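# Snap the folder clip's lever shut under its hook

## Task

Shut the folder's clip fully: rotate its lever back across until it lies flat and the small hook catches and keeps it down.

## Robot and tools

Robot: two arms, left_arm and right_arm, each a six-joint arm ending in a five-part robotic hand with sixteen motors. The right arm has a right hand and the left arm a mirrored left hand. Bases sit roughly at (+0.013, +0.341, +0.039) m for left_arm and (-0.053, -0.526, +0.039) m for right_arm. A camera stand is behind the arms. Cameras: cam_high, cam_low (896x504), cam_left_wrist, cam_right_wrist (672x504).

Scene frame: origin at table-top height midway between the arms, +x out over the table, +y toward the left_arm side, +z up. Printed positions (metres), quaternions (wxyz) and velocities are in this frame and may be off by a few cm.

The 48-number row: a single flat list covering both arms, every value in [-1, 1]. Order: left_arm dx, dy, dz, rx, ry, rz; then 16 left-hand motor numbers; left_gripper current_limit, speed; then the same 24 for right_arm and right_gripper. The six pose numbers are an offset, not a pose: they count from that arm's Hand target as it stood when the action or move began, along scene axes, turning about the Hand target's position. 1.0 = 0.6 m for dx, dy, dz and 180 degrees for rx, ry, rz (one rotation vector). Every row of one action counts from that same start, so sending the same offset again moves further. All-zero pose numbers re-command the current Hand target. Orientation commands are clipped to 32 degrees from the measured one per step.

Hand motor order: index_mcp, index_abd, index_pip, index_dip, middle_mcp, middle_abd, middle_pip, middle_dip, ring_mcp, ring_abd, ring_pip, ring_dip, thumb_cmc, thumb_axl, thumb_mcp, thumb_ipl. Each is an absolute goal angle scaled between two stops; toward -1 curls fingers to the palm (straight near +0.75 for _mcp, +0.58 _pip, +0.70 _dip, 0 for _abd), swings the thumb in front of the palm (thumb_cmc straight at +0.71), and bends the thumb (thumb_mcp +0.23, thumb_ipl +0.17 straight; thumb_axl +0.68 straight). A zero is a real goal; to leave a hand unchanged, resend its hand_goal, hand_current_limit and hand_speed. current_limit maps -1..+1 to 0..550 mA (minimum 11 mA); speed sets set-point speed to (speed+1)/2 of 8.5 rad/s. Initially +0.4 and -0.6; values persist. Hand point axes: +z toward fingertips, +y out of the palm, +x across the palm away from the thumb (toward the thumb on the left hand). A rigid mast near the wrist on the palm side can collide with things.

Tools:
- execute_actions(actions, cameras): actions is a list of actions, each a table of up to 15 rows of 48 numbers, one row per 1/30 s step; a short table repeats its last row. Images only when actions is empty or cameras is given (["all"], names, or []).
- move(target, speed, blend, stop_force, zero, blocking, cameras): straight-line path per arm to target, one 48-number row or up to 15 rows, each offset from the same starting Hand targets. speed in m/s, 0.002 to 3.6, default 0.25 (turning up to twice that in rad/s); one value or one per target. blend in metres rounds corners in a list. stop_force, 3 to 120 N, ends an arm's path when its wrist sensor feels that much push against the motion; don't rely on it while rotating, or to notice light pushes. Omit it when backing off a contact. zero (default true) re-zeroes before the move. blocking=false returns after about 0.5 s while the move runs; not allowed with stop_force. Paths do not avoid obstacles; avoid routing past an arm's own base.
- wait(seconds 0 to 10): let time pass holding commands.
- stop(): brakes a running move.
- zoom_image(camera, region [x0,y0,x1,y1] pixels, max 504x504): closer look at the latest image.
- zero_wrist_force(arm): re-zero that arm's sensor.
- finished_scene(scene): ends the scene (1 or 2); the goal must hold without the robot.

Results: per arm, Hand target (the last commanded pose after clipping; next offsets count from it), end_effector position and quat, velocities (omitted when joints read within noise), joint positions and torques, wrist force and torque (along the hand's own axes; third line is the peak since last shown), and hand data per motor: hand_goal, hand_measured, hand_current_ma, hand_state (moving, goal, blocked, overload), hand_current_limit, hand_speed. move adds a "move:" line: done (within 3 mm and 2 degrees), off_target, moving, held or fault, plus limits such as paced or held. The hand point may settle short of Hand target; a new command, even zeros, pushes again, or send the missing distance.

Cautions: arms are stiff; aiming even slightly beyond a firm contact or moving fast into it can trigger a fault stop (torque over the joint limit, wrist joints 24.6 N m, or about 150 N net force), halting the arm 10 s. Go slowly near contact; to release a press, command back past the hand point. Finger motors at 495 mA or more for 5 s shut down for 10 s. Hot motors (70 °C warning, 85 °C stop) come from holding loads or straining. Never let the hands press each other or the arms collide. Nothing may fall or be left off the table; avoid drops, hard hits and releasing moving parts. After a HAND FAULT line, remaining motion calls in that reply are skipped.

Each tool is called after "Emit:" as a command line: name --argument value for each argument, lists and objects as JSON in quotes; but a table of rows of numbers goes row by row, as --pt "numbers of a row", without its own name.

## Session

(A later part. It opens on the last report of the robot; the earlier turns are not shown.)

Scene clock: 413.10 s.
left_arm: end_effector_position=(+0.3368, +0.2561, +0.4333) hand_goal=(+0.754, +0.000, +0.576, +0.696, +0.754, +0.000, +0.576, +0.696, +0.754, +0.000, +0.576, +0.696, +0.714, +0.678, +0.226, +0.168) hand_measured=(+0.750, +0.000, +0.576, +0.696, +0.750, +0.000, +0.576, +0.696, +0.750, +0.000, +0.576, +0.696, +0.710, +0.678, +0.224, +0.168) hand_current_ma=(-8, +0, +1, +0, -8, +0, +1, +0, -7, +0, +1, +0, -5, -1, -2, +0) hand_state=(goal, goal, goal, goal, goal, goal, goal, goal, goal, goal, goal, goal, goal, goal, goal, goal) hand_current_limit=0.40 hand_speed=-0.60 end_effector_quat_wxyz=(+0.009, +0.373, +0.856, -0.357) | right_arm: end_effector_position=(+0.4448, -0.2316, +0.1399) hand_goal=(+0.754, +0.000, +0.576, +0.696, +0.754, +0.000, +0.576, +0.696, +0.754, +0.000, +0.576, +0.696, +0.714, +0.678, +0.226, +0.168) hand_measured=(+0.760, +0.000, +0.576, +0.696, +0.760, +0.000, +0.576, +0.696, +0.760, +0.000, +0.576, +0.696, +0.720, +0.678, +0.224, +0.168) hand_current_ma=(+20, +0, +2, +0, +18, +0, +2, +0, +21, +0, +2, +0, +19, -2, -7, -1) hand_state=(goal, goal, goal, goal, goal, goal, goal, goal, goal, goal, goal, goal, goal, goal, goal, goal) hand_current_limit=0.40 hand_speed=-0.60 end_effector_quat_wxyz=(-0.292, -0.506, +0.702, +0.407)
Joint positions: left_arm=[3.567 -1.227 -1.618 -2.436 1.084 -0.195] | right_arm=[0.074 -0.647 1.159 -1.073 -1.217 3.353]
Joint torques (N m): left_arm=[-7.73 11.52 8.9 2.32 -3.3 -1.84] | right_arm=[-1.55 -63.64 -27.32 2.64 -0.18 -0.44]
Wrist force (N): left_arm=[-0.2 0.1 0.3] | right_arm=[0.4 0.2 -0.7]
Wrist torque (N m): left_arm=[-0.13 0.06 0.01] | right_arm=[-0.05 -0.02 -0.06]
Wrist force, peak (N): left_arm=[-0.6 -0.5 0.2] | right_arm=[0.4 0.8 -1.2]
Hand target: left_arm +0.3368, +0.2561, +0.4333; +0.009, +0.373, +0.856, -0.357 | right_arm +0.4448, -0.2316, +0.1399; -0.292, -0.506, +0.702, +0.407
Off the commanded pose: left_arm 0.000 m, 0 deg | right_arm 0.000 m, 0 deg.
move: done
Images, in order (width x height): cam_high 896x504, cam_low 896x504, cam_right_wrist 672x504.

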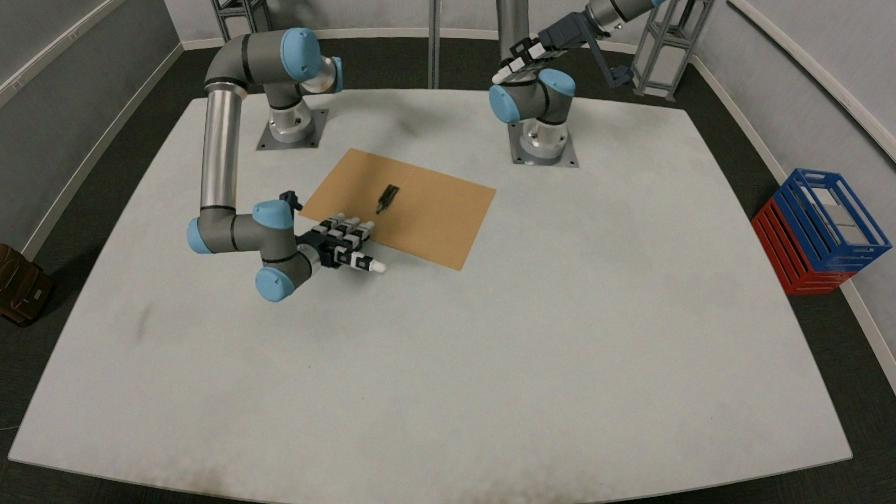

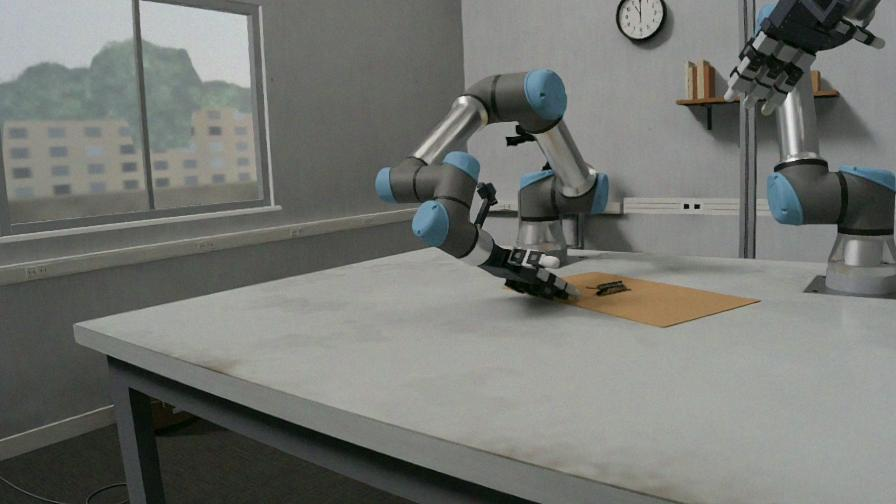

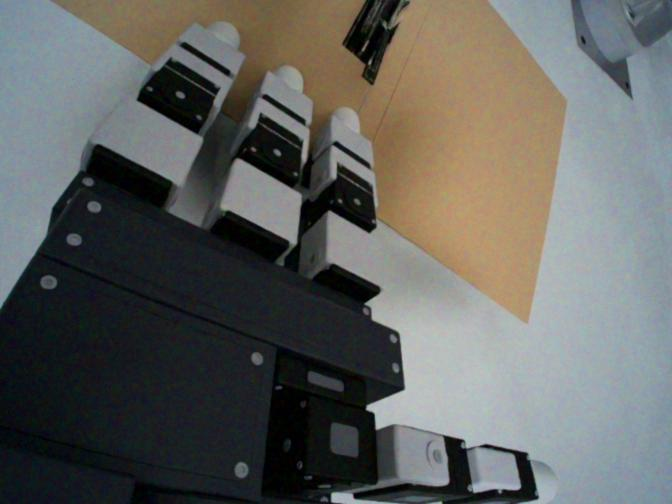

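Emit:
move --target '[0,0,0,0,0,0, 0.754,0,0.576,0.696,0.754,0,0.576,0.696,0.754,0,0.576,0.696,0.714,0.678,0.226,0.168,0.4,-0.6, 0,0,-0.0217,0,0,0, 0.754,0,0.576,0.696,0.754,0,0.576,0.696,0.754,0,0.576,0.696,0.714,0.678,0.226,0.168,0.4,-0.6]' --speed 0.008 --stop_force 3 --cameras '["cam_high","cam_low","cam_right_wrist"]'

Emit:
zoom_image --camera "cam_low" --region '[560, 260, 640, 320]'

Scene clock: 433.17 s.
left_arm: end_effector_position=(+0.3368, +0.2561, +0.4333) hand_goal=(+0.754, +0.000, +0.576, +0.696, +0.754, +0.000, +0.576, +0.696, +0.754, +0.000, +0.576, +0.696, +0.714, +0.678, +0.226, +0.168) hand_measured=(+0.750, +0.000, +0.576, +0.696, +0.750, +0.000, +0.576, +0.696, +0.750, +0.000, +0.576, +0.696, +0.710, +0.678, +0.224, +0.168) hand_current_ma=(-8, +0, +1, +0, -8, +0, +1, +0, -7, +0, +1, +0, -5, -1, -2, +0) hand_state=(goal, goal, goal, goal, goal, goal, goal, goal, goal, goal, goal, goal, goal, goal, goal, goal) hand_current_limit=0.40 hand_speed=-0.60 end_effector_quat_wxyz=(+0.009, +0.373, +0.856, -0.357) | right_arm: end_effector_position=(+0.4448, -0.2316, +0.1341) hand_goal=(+0.754, +0.000, +0.576, +0.696, +0.754, +0.000, +0.576, +0.696, +0.754, +0.000, +0.576, +0.696, +0.714, +0.678, +0.226, +0.168) hand_measured=(+0.754, +0.000, +0.574, +0.696, +0.754, +0.000, +0.574, +0.696, +0.754, +0.000, +0.574, +0.696, +0.720, +0.678, +0.224, +0.168) hand_current_ma=(+1, +0, -5, +0, +0, +0, -5, +0, -1, +0, -6, +0, +19, -2, -7, -1) hand_state=(goal, goal, goal, goal, goal, goal, goal, goal, goal, goal, goal, goal, goal, goal, goal, goal) hand_current_limit=0.40 hand_speed=-0.60 end_effector_quat_wxyz=(-0.292, -0.506, +0.702, +0.407)
Joint positions: left_arm=[3.567 -1.227 -1.618 -2.436 1.084 -0.195] | right_arm=[0.074 -0.64 1.161 -1.082 -1.217 3.353]
Joint torques (N m): left_arm=[-6.02 11.83 8.97 2.35 -3.03 -1.73] | right_arm=[-10.69 -63.03 -26.66 2.33 -1.21 -0.44]
Wrist force (N): left_arm=[-0.3 -0.2 0.2] | right_arm=[0.6 0.8 -0.9]
Wrist torque (N m): left_arm=[-0.16 0.07 0.00] | right_arm=[-0.14 -0.03 -0.04]
Wrist force, peak (N): left_arm=[-0.1 -0.4 0.5] | right_arm=[0.5 2.1 -3.8]
Hand target: left_arm +0.3368, +0.2561, +0.4333; +0.009, +0.373, +0.856, -0.357 | right_arm +0.4448, -0.2316, +0.1341; -0.291, -0.506, +0.702, +0.407 (not the last commanded pose)
Off the commanded pose: left_arm 0.000 m, 0 deg | right_arm 0.007 m, 0 deg.
move: contact (right_arm)
Images, in order (width x height): cam_high 896x504, cam_low 896x504, cam_right_wrist 672x504.

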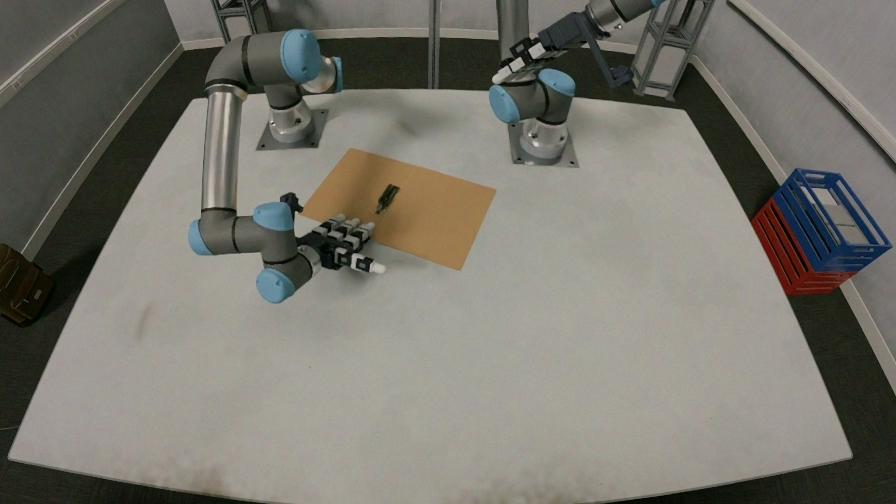

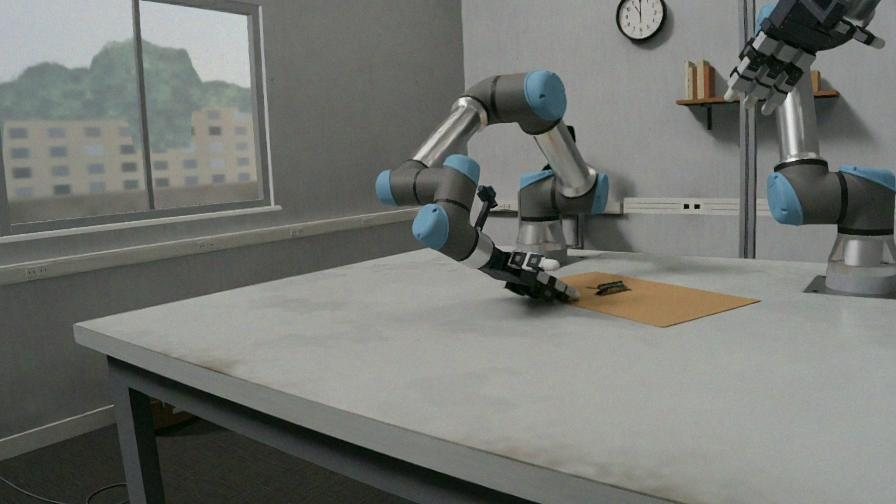

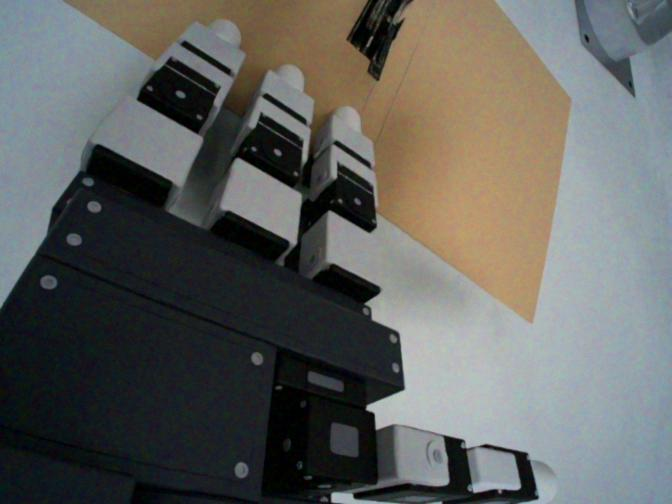

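Scaled by 6.300 from the camera's 896x504 image, which has a finer 1280x720 frame.

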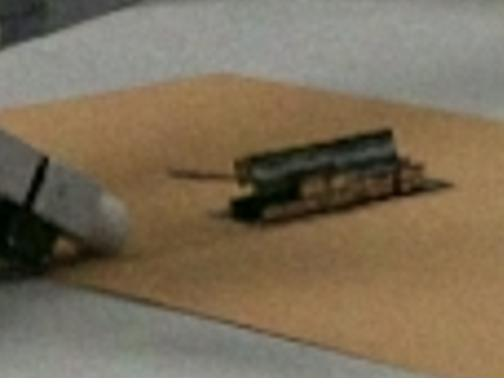

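Emit:
move --pt "0 0 0 0 0 0 0.754 0 0.576 0.696 0.754 0 0.576 0.696 0.754 0 0.576 0.696 0.714 0.678 0.226 0.168 0.4 -0.6 0 0 0.003 0 0 0 0.754 0 0.576 0.696 0.754 0 0.576 0.696 0.754 0 0.576 0.696 0.714 0.678 0.226 0.168 0.4 -0.6" --pt "0 0 0 0 0 0 0.754 0 0.576 0.696 0.754 0 0.576 0.696 0.754 0 0.576 0.696 0.714 0.678 0.226 0.168 0.4 -0.6 -0.0281 0.0106 0.003 0 0 0 0.754 0 0.576 0.696 0.754 0 0.576 0.696 0.754 0 0.576 0.696 0.714 0.678 0.226 0.168 0.4 -0.6" --speed 0.02 --cameras '["cam_high","cam_low","cam_right_wrist"]'

Emit:
zoom_image --camera "cam_low" --region '[560, 260, 640, 320]'

Emit:
zoom_image --camera "cam_right_wrist" --region '[270, 0, 430, 160]'

Emit:
zoom_image --camera "cam_high" --region '[340, 170, 420, 250]'

Scene clock: 446.70 s.
left_arm: end_effector_position=(+0.3368, +0.2561, +0.4333) hand_goal=(+0.754, +0.000, +0.576, +0.696, +0.754, +0.000, +0.576, +0.696, +0.754, +0.000, +0.576, +0.696, +0.714, +0.678, +0.226, +0.168) hand_measured=(+0.750, +0.000, +0.576, +0.696, +0.750, +0.000, +0.576, +0.696, +0.750, +0.000, +0.576, +0.696, +0.710, +0.678, +0.224, +0.168) hand_current_ma=(-8, +0, +1, +0, -8, +0, +1, +0, -7, +0, +1, +0, -5, -1, -2, +0) hand_state=(goal, goal, goal, goal, goal, goal, goal, goal, goal, goal, goal, goal, goal, goal, goal, goal) hand_current_limit=0.40 hand_speed=-0.60 end_effector_quat_wxyz=(+0.009, +0.373, +0.856, -0.357) | right_arm: end_effector_position=(+0.4279, -0.2252, +0.1359) hand_goal=(+0.754, +0.000, +0.576, +0.696, +0.754, +0.000, +0.576, +0.696, +0.754, +0.000, +0.576, +0.696, +0.714, +0.678, +0.226, +0.168) hand_measured=(+0.760, +0.000, +0.576, +0.696, +0.758, +0.000, +0.576, +0.696, +0.760, +0.000, +0.576, +0.696, +0.720, +0.678, +0.224, +0.168) hand_current_ma=(+19, +0, -2, +0, +18, +0, -2, +0, +20, +0, -2, +0, +19, -2, -7, -1) hand_state=(goal, goal, goal, goal, goal, goal, goal, goal, goal, goal, goal, goal, goal, goal, goal, goal) hand_current_limit=0.40 hand_speed=-0.60 end_effector_quat_wxyz=(-0.291, -0.506, +0.702, +0.407)
Joint positions: left_arm=[3.567 -1.227 -1.618 -2.436 1.084 -0.195] | right_arm=[0.085 -0.675 1.225 -1.114 -1.208 3.36]
Joint torques (N m): left_arm=[-6.74 12.63 9.75 2.34 -2.97 -1.94] | right_arm=[2.88 -43.71 -25.36 1.81 1.76 0.31]
Wrist force (N): left_arm=[0.0 -0.3 0.3] | right_arm=[0.5 0.2 -0.7]
Wrist torque (N m): left_arm=[-0.18 0.03 0.03] | right_arm=[-0.08 0.00 -0.05]
Wrist force, peak (N): left_arm=[-0.4 -0.6 0.2] | right_arm=[0.6 1.4 -0.9]
Hand target: left_arm +0.3368, +0.2561, +0.4333; +0.009, +0.373, +0.856, -0.357 | right_arm +0.4279, -0.2253, +0.1359; -0.291, -0.506, +0.702, +0.407
Off the commanded pose: left_arm 0.000 m, 0 deg | right_arm 0.000 m, 0 deg.
move: done
Images, in order (width x height): cam_high 896x504, cam_low 896x504, cam_right_wrist 672x504.

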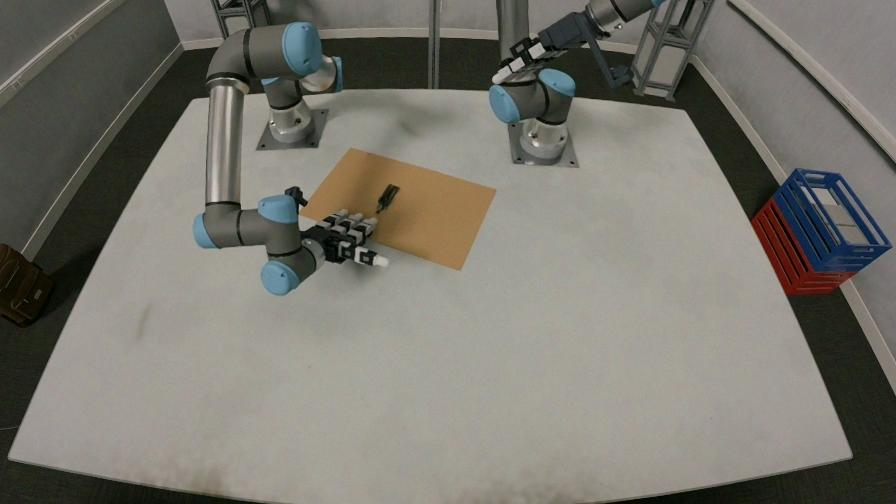

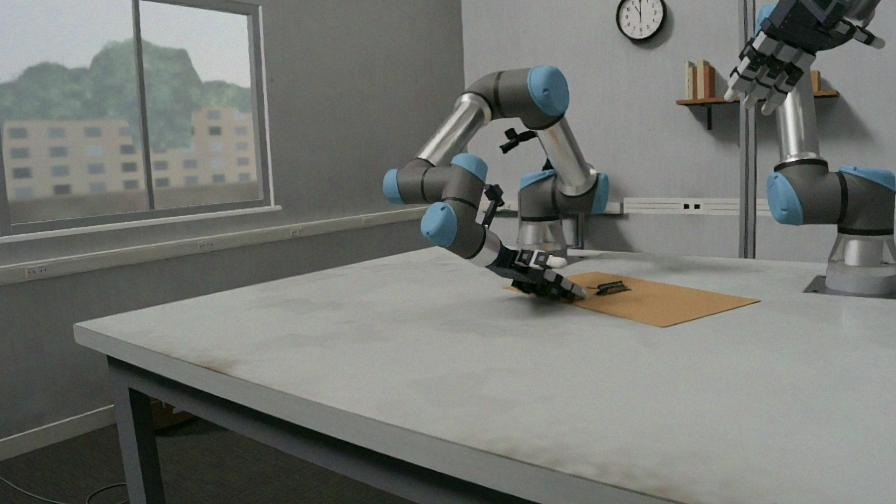

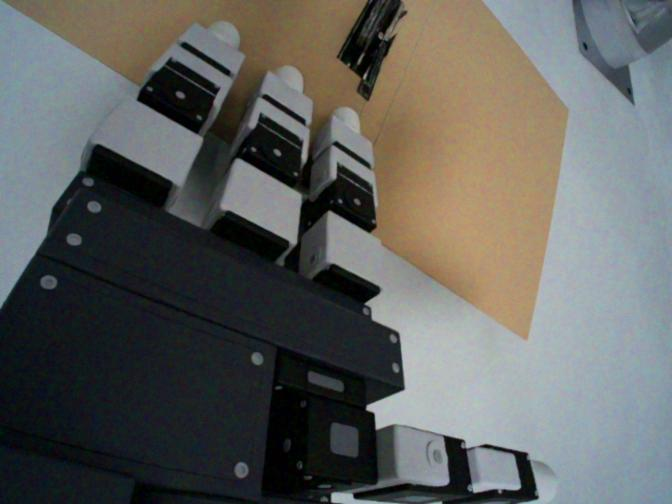

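Scaled by 6.300 from the camera's 896x504 image, which has a finer 1280x720 frame.

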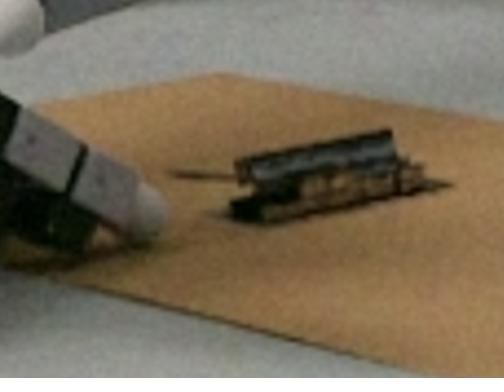

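Scaled by 3.150 from the camera's 672x504 image, which has a finer 960x720 frame.

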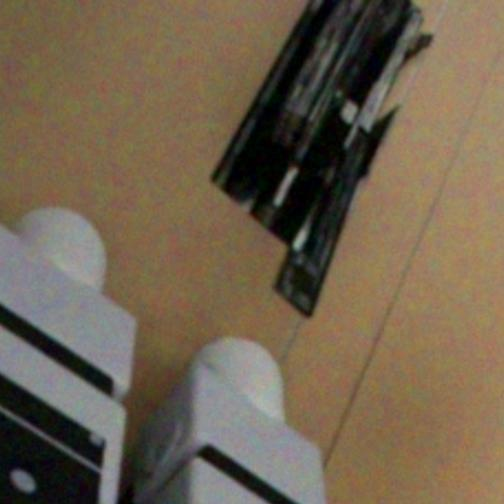

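Scaled by 6.300 from the camera's 896x504 image, which has a finer 1280x720 frame.

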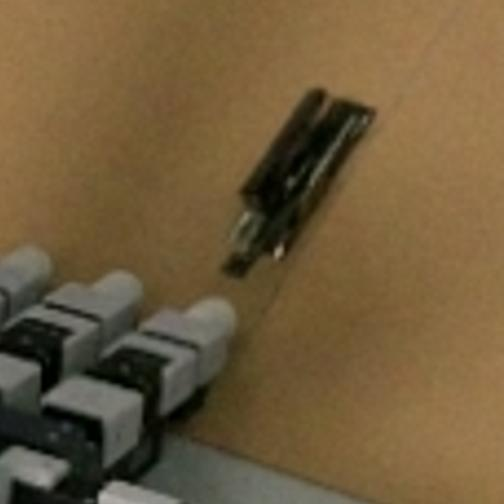

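Emit:
move --target '[0,0,0,0,0,0, 0.754,0,0.576,0.696,0.754,0,0.576,0.696,0.754,0,0.576,0.696,0.714,0.678,0.226,0.168,0.4,-0.6, -0.0156,0.0059,0,0,0,0, 0.754,0,0.576,0.696,0.754,0,0.576,0.696,0.754,0,0.576,0.696,0.714,0.678,0.226,0.168,0.4,-0.6]' --speed 0.012 --stop_force 3 --cameras '["cam_high","cam_low","cam_right_wrist"]'

Emit:
zoom_image --camera "cam_low" --region '[560, 260, 640, 320]'

Emit:
zoom_image --camera "cam_right_wrist" --region '[270, 0, 430, 160]'

Emit:
zoom_image --camera "cam_high" --region '[350, 180, 410, 240]'

Scene clock: 460.73 s.
left_arm: end_effector_position=(+0.3368, +0.2561, +0.4333) hand_goal=(+0.754, +0.000, +0.576, +0.696, +0.754, +0.000, +0.576, +0.696, +0.754, +0.000, +0.576, +0.696, +0.714, +0.678, +0.226, +0.168) hand_measured=(+0.750, +0.000, +0.576, +0.696, +0.750, +0.000, +0.576, +0.696, +0.750, +0.000, +0.576, +0.696, +0.710, +0.678, +0.224, +0.168) hand_current_ma=(-8, +0, +1, +0, -8, +0, +1, +0, -7, +0, +1, +0, -5, -1, -2, +0) hand_state=(goal, goal, goal, goal, goal, goal, goal, goal, goal, goal, goal, goal, goal, goal, goal, goal) hand_current_limit=0.40 hand_speed=-0.60 end_effector_quat_wxyz=(+0.009, +0.373, +0.856, -0.357) | right_arm: end_effector_position=(+0.4186, -0.2217, +0.1359) hand_goal=(+0.754, +0.000, +0.576, +0.696, +0.754, +0.000, +0.576, +0.696, +0.754, +0.000, +0.576, +0.696, +0.714, +0.678, +0.226, +0.168) hand_measured=(+0.760, +0.000, +0.576, +0.696, +0.758, +0.000, +0.576, +0.696, +0.760, +0.000, +0.576, +0.696, +0.720, +0.678, +0.224, +0.168) hand_current_ma=(+19, +0, -2, +0, +18, +0, -2, +0, +20, +0, -2, +0, +19, -2, -7, -1) hand_state=(goal, goal, goal, goal, goal, goal, goal, goal, goal, goal, goal, goal, goal, goal, goal, goal) hand_current_limit=0.40 hand_speed=-0.60 end_effector_quat_wxyz=(-0.291, -0.506, +0.702, +0.407)
Joint positions: left_arm=[3.567 -1.227 -1.618 -2.436 1.084 -0.195] | right_arm=[0.091 -0.692 1.26 -1.133 -1.203 3.363]
Joint torques (N m): left_arm=[-6.04 11.33 8.92 2.24 -3.16 -2] | right_arm=[-3.9 -43.44 -26.57 2.51 -0.15 -0.64]
Wrist force (N): left_arm=[0.0 -0.2 -0.1] | right_arm=[0.7 0.3 -0.7]
Wrist torque (N m): left_arm=[-0.12 0.02 0.03] | right_arm=[-0.07 -0.02 -0.05]
Wrist force, peak (N): left_arm=[-0.3 -0.3 0.6] | right_arm=[1.0 0.3 -0.9]
Hand target: left_arm +0.3368, +0.2561, +0.4333; +0.009, +0.373, +0.856, -0.357 | right_arm +0.4186, -0.2217, +0.1359; -0.291, -0.506, +0.702, +0.407
Off the commanded pose: left_arm 0.000 m, 0 deg | right_arm 0.000 m, 0 deg.
move: done
Images, in order (width x height): cam_high 896x504, cam_low 896x504, cam_right_wrist 672x504.

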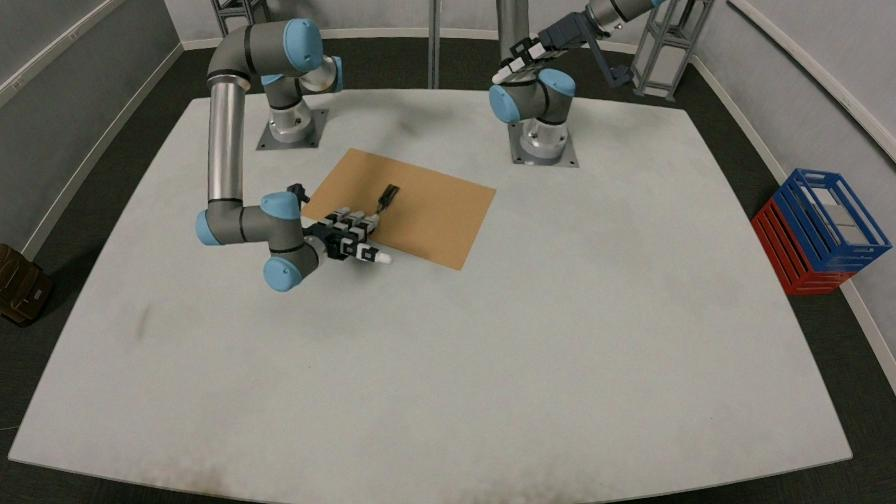

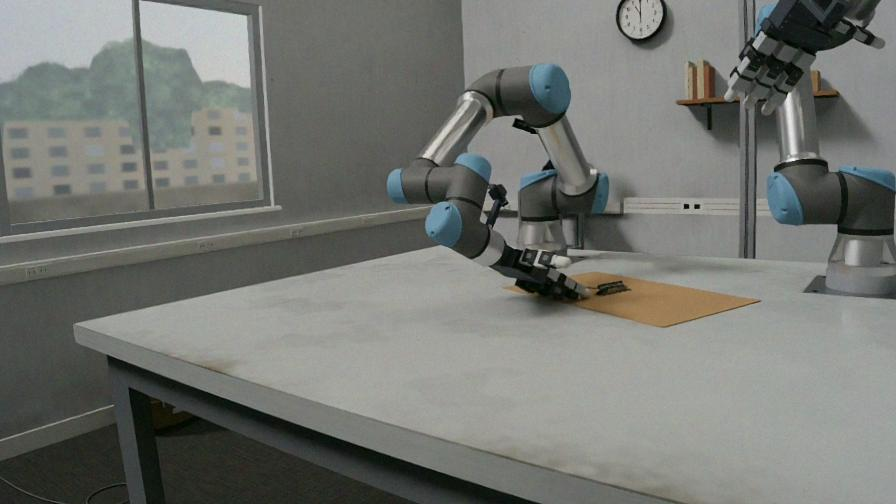

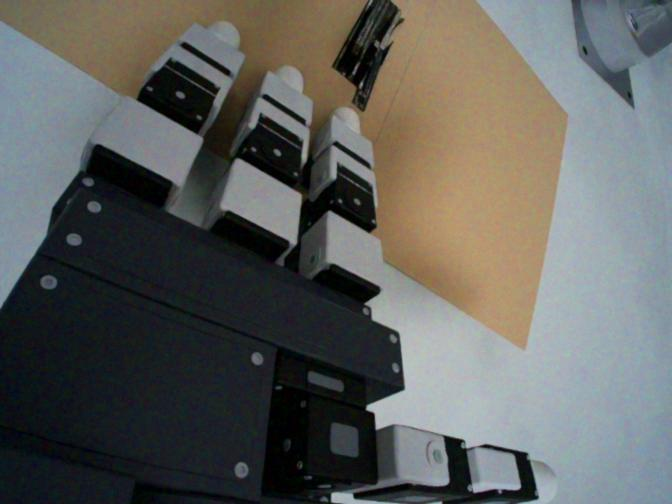

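Scaled by 6.300 from the camera's 896x504 image, which has a finer 1280x720 frame.

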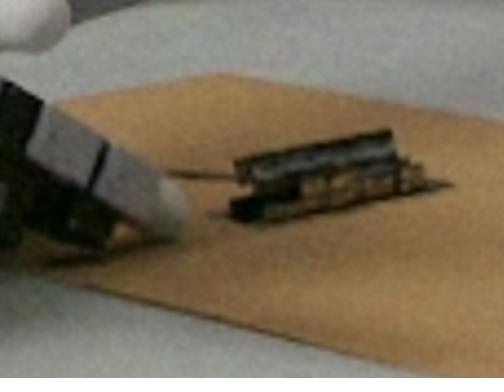

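Scaled by 3.150 from the camera's 672x504 image, which has a finer 960x720 frame.

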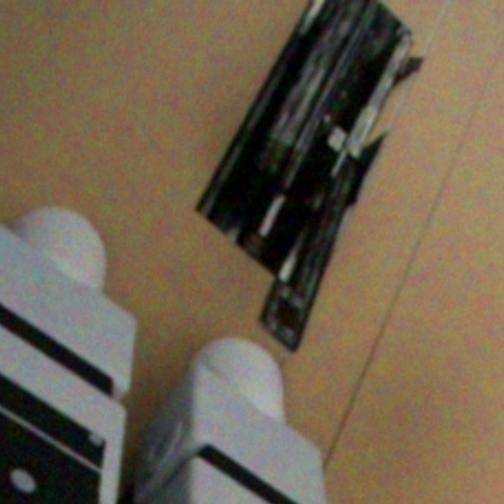

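Scaled by 8.400 from the camera's 896x504 image, which has a finer 1280x720 frame.

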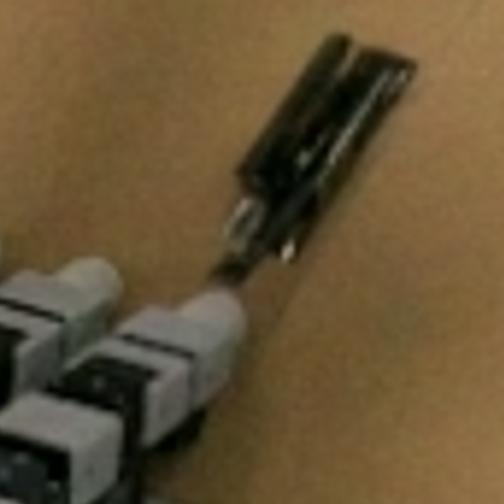

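Emit:
move --target '[0,0,0,0,0,0, 0.754,0,0.576,0.696,0.754,0,0.576,0.696,0.754,0,0.576,0.696,0.714,0.678,0.226,0.168,0.4,-0.6, -0.0156,0.0059,0,0,0,0, 0.754,0,0.576,0.696,0.754,0,0.576,0.696,0.754,0,0.576,0.696,0.714,0.678,0.226,0.168,0.4,-0.6]' --speed 0.012 --stop_force 3 --cameras '["cam_high","cam_low","cam_right_wrist"]'

Emit:
zoom_image --camera "cam_low" --region '[560, 260, 640, 320]'

Emit:
zoom_image --camera "cam_right_wrist" --region '[270, 0, 430, 160]'

Emit:
zoom_image --camera "cam_high" --region '[350, 180, 410, 240]'

Scene clock: 472.80 s.
left_arm: end_effector_position=(+0.3368, +0.2561, +0.4333) hand_goal=(+0.754, +0.000, +0.576, +0.696, +0.754, +0.000, +0.576, +0.696, +0.754, +0.000, +0.576, +0.696, +0.714, +0.678, +0.226, +0.168) hand_measured=(+0.750, +0.000, +0.576, +0.696, +0.750, +0.000, +0.576, +0.696, +0.750, +0.000, +0.576, +0.696, +0.710, +0.678, +0.224, +0.168) hand_current_ma=(-8, +0, +1, +0, -8, +0, +1, +0, -7, +0, +1, +0, -5, -1, -2, +0) hand_state=(goal, goal, goal, goal, goal, goal, goal, goal, goal, goal, goal, goal, goal, goal, goal, goal) hand_current_limit=0.40 hand_speed=-0.60 end_effector_quat_wxyz=(+0.009, +0.373, +0.856, -0.357) | right_arm: end_effector_position=(+0.4092, -0.2182, +0.1359) hand_goal=(+0.754, +0.000, +0.576, +0.696, +0.754, +0.000, +0.576, +0.696, +0.754, +0.000, +0.576, +0.696, +0.714, +0.678, +0.226, +0.168) hand_measured=(+0.764, +0.000, +0.578, +0.696, +0.758, +0.000, +0.576, +0.696, +0.760, +0.000, +0.576, +0.696, +0.720, +0.678, +0.224, +0.168) hand_current_ma=(+42, +0, +10, +0, +18, +0, -2, +0, +20, +0, -2, +0, +19, -2, -7, -1) hand_state=(goal, goal, goal, goal, goal, goal, goal, goal, goal, goal, goal, goal, goal, goal, goal, goal) hand_current_limit=0.40 hand_speed=-0.60 end_effector_quat_wxyz=(-0.291, -0.506, +0.702, +0.407)
Joint positions: left_arm=[3.567 -1.227 -1.618 -2.436 1.084 -0.195] | right_arm=[0.098 -0.708 1.293 -1.151 -1.197 3.367]
Joint torques (N m): left_arm=[-4.88 11.61 9.6 2.14 -3.05 -1.79] | right_arm=[-3.69 -42.74 -26.34 2.66 -0.21 -0.62]
Wrist force (N): left_arm=[0.0 -0.2 0.2] | right_arm=[0.7 -0.1 -0.8]
Wrist torque (N m): left_arm=[-0.15 0.03 0.02] | right_arm=[-0.08 0.01 -0.06]
Wrist force, peak (N): left_arm=[0.0 -0.6 0.6] | right_arm=[0.9 -0.2 -1.6]
Hand target: left_arm +0.3368, +0.2561, +0.4333; +0.009, +0.373, +0.856, -0.357 | right_arm +0.4092, -0.2182, +0.1359; -0.291, -0.506, +0.702, +0.407
Off the commanded pose: left_arm 0.000 m, 0 deg | right_arm 0.000 m, 0 deg.
move: done
Images, in order (width x height): cam_high 896x504, cam_low 896x504, cam_right_wrist 672x504.

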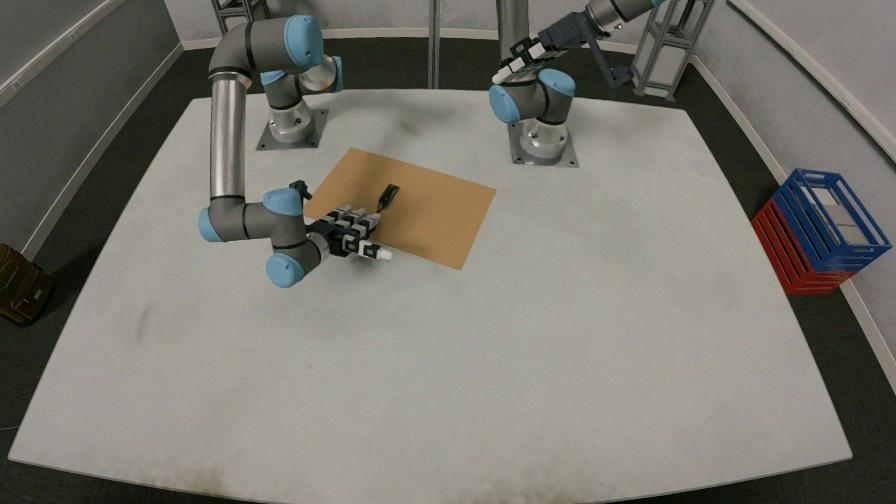

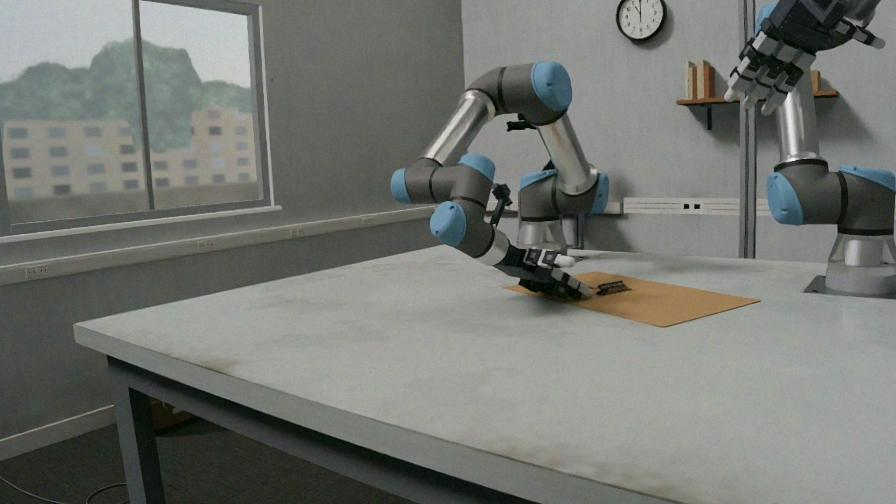

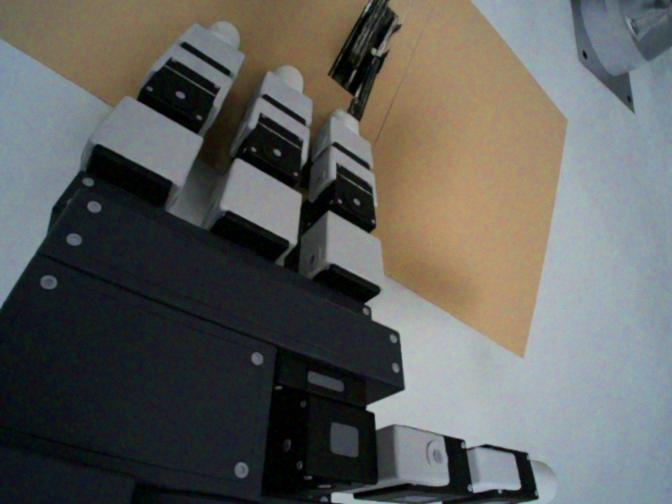

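Scaled by 6.300 from the camera's 896x504 image, which has a finer 1280x720 frame.

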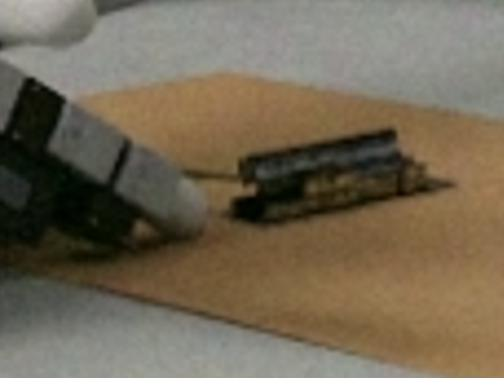

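Scaled by 3.150 from the camera's 672x504 image, which has a finer 960x720 frame.

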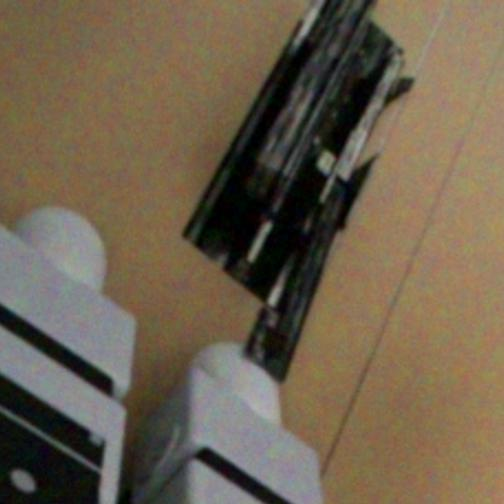

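Scaled by 8.400 from the camera's 896x504 image, which has a finer 1280x720 frame.

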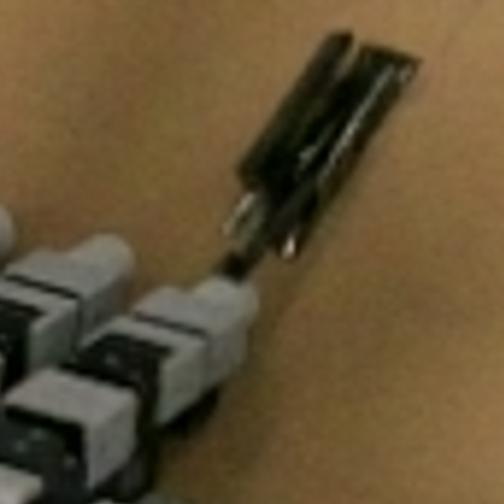

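Emit:
move --target '[0,0,0,0,0,0, 0.754,0,0.576,0.696,0.754,0,0.576,0.696,0.754,0,0.576,0.696,0.714,0.678,0.226,0.168,0.4,-0.6, -0.002,0.0043,0.0167,0,0,0, 0.754,0,0.576,0.696,0.754,0,0.576,0.696,0.754,0,0.576,0.696,0.714,0.678,0.226,0.168,0.4,-0.6]' --speed 0.015 --cameras '["cam_high","cam_low","cam_right_wrist"]'

Emit:
zoom_image --camera "cam_low" --region '[560, 260, 640, 320]'

Emit:
zoom_image --camera "cam_right_wrist" --region '[270, 0, 430, 160]'

Emit:
zoom_image --camera "cam_high" --region '[350, 180, 410, 240]'

Scene clock: 484.10 s.
left_arm: end_effector_position=(+0.3368, +0.2561, +0.4333) hand_goal=(+0.754, +0.000, +0.576, +0.696, +0.754, +0.000, +0.576, +0.696, +0.754, +0.000, +0.576, +0.696, +0.714, +0.678, +0.226, +0.168) hand_measured=(+0.750, +0.000, +0.576, +0.696, +0.750, +0.000, +0.576, +0.696, +0.750, +0.000, +0.576, +0.696, +0.710, +0.678, +0.224, +0.168) hand_current_ma=(-8, +0, +1, +0, -8, +0, +1, +0, -7, +0, +1, +0, -5, -1, -2, +0) hand_state=(goal, goal, goal, goal, goal, goal, goal, goal, goal, goal, goal, goal, goal, goal, goal, goal) hand_current_limit=0.40 hand_speed=-0.60 end_effector_quat_wxyz=(+0.009, +0.373, +0.856, -0.357) | right_arm: end_effector_position=(+0.4080, -0.2156, +0.1460) hand_goal=(+0.754, +0.000, +0.576, +0.696, +0.754, +0.000, +0.576, +0.696, +0.754, +0.000, +0.576, +0.696, +0.714, +0.678, +0.226, +0.168) hand_measured=(+0.774, -0.002, +0.586, +0.698, +0.760, +0.000, +0.576, +0.696, +0.760, +0.000, +0.576, +0.696, +0.720, +0.678, +0.224, +0.168) hand_current_ma=(+87, -4, +37, +9, +18, +0, -2, +0, +21, +0, -2, +0, +19, -2, -7, -1) hand_state=(blocked, goal, goal, goal, goal, goal, goal, goal, goal, goal, goal, goal, goal, goal, goal, goal) hand_current_limit=0.40 hand_speed=-0.60 end_effector_quat_wxyz=(-0.291, -0.506, +0.702, +0.407)
Joint positions: left_arm=[3.567 -1.227 -1.618 -2.436 1.084 -0.195] | right_arm=[0.102 -0.723 1.291 -1.135 -1.194 3.369]
Joint torques (N m): left_arm=[-5.45 12.51 8.6 2.29 -2.99 -2.03] | right_arm=[10.71 -47.47 -25.34 1.03 2.85 0.88]
Wrist force (N): left_arm=[-0.2 -0.2 0.2] | right_arm=[0.9 -0.7 -0.5]
Wrist torque (N m): left_arm=[-0.15 0.06 0.01] | right_arm=[-0.02 0.01 -0.04]
Wrist force, peak (N): left_arm=[0.0 -0.7 0.4] | right_arm=[1.1 -0.7 -0.8]
Hand target: left_arm +0.3368, +0.2561, +0.4333; +0.009, +0.373, +0.856, -0.357 | right_arm +0.4080, -0.2156, +0.1459; -0.291, -0.506, +0.702, +0.407
Off the commanded pose: left_arm 0.000 m, 0 deg | right_arm 0.000 m, 0 deg.
move: done
Images, in order (width x height): cam_high 896x504, cam_low 896x504, cam_right_wrist 672x504.

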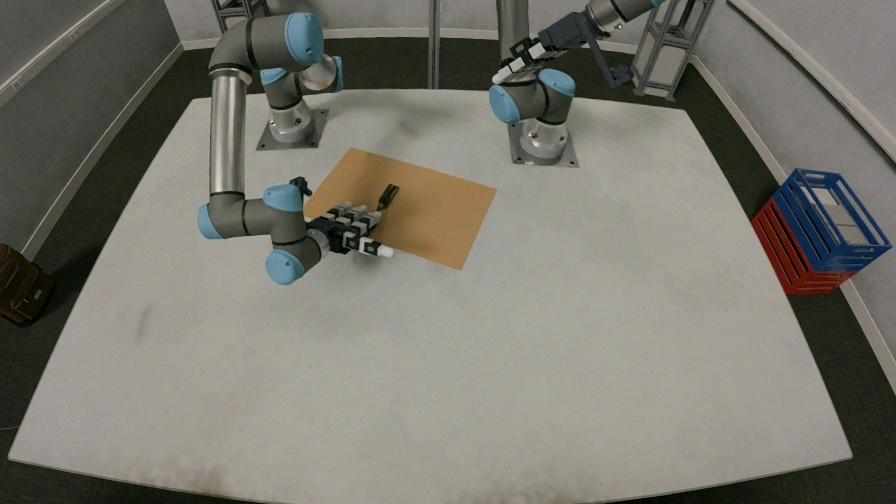

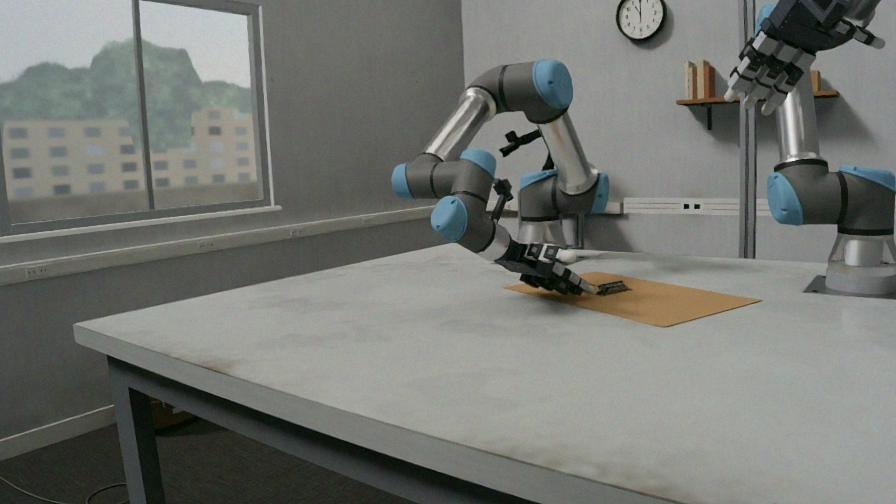

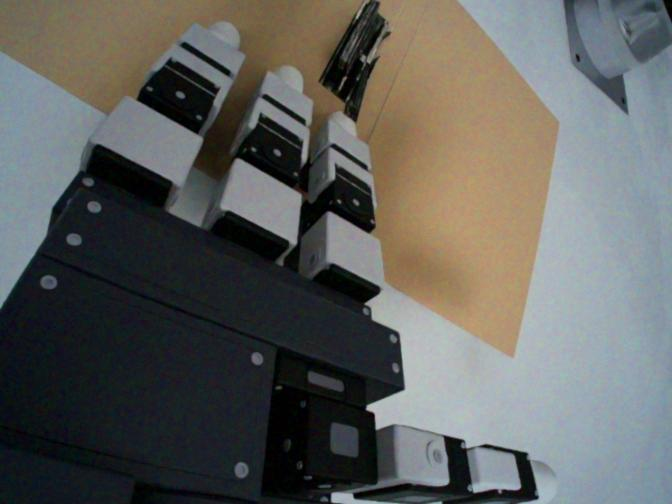

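Scaled by 6.300 from the camera's 896x504 image, which has a finer 1280x720 frame.

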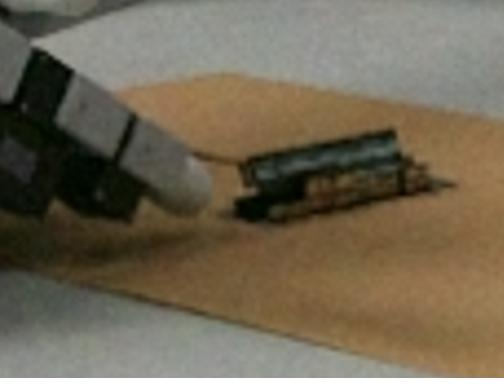

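Scaled by 3.150 from the camera's 672x504 image, which has a finer 960x720 frame.

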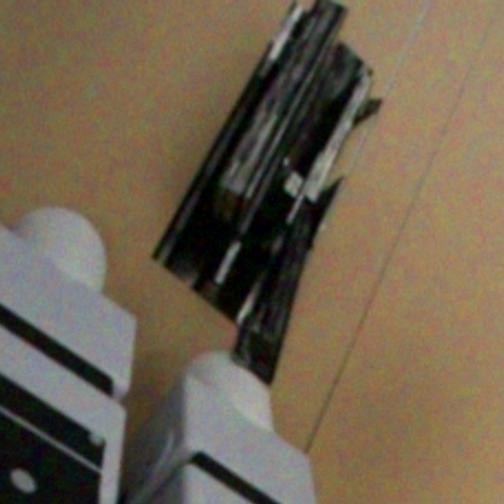

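Scaled by 8.400 from the camera's 896x504 image, which has a finer 1280x720 frame.

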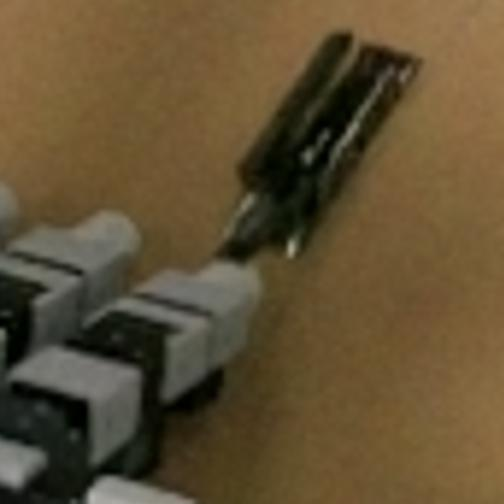

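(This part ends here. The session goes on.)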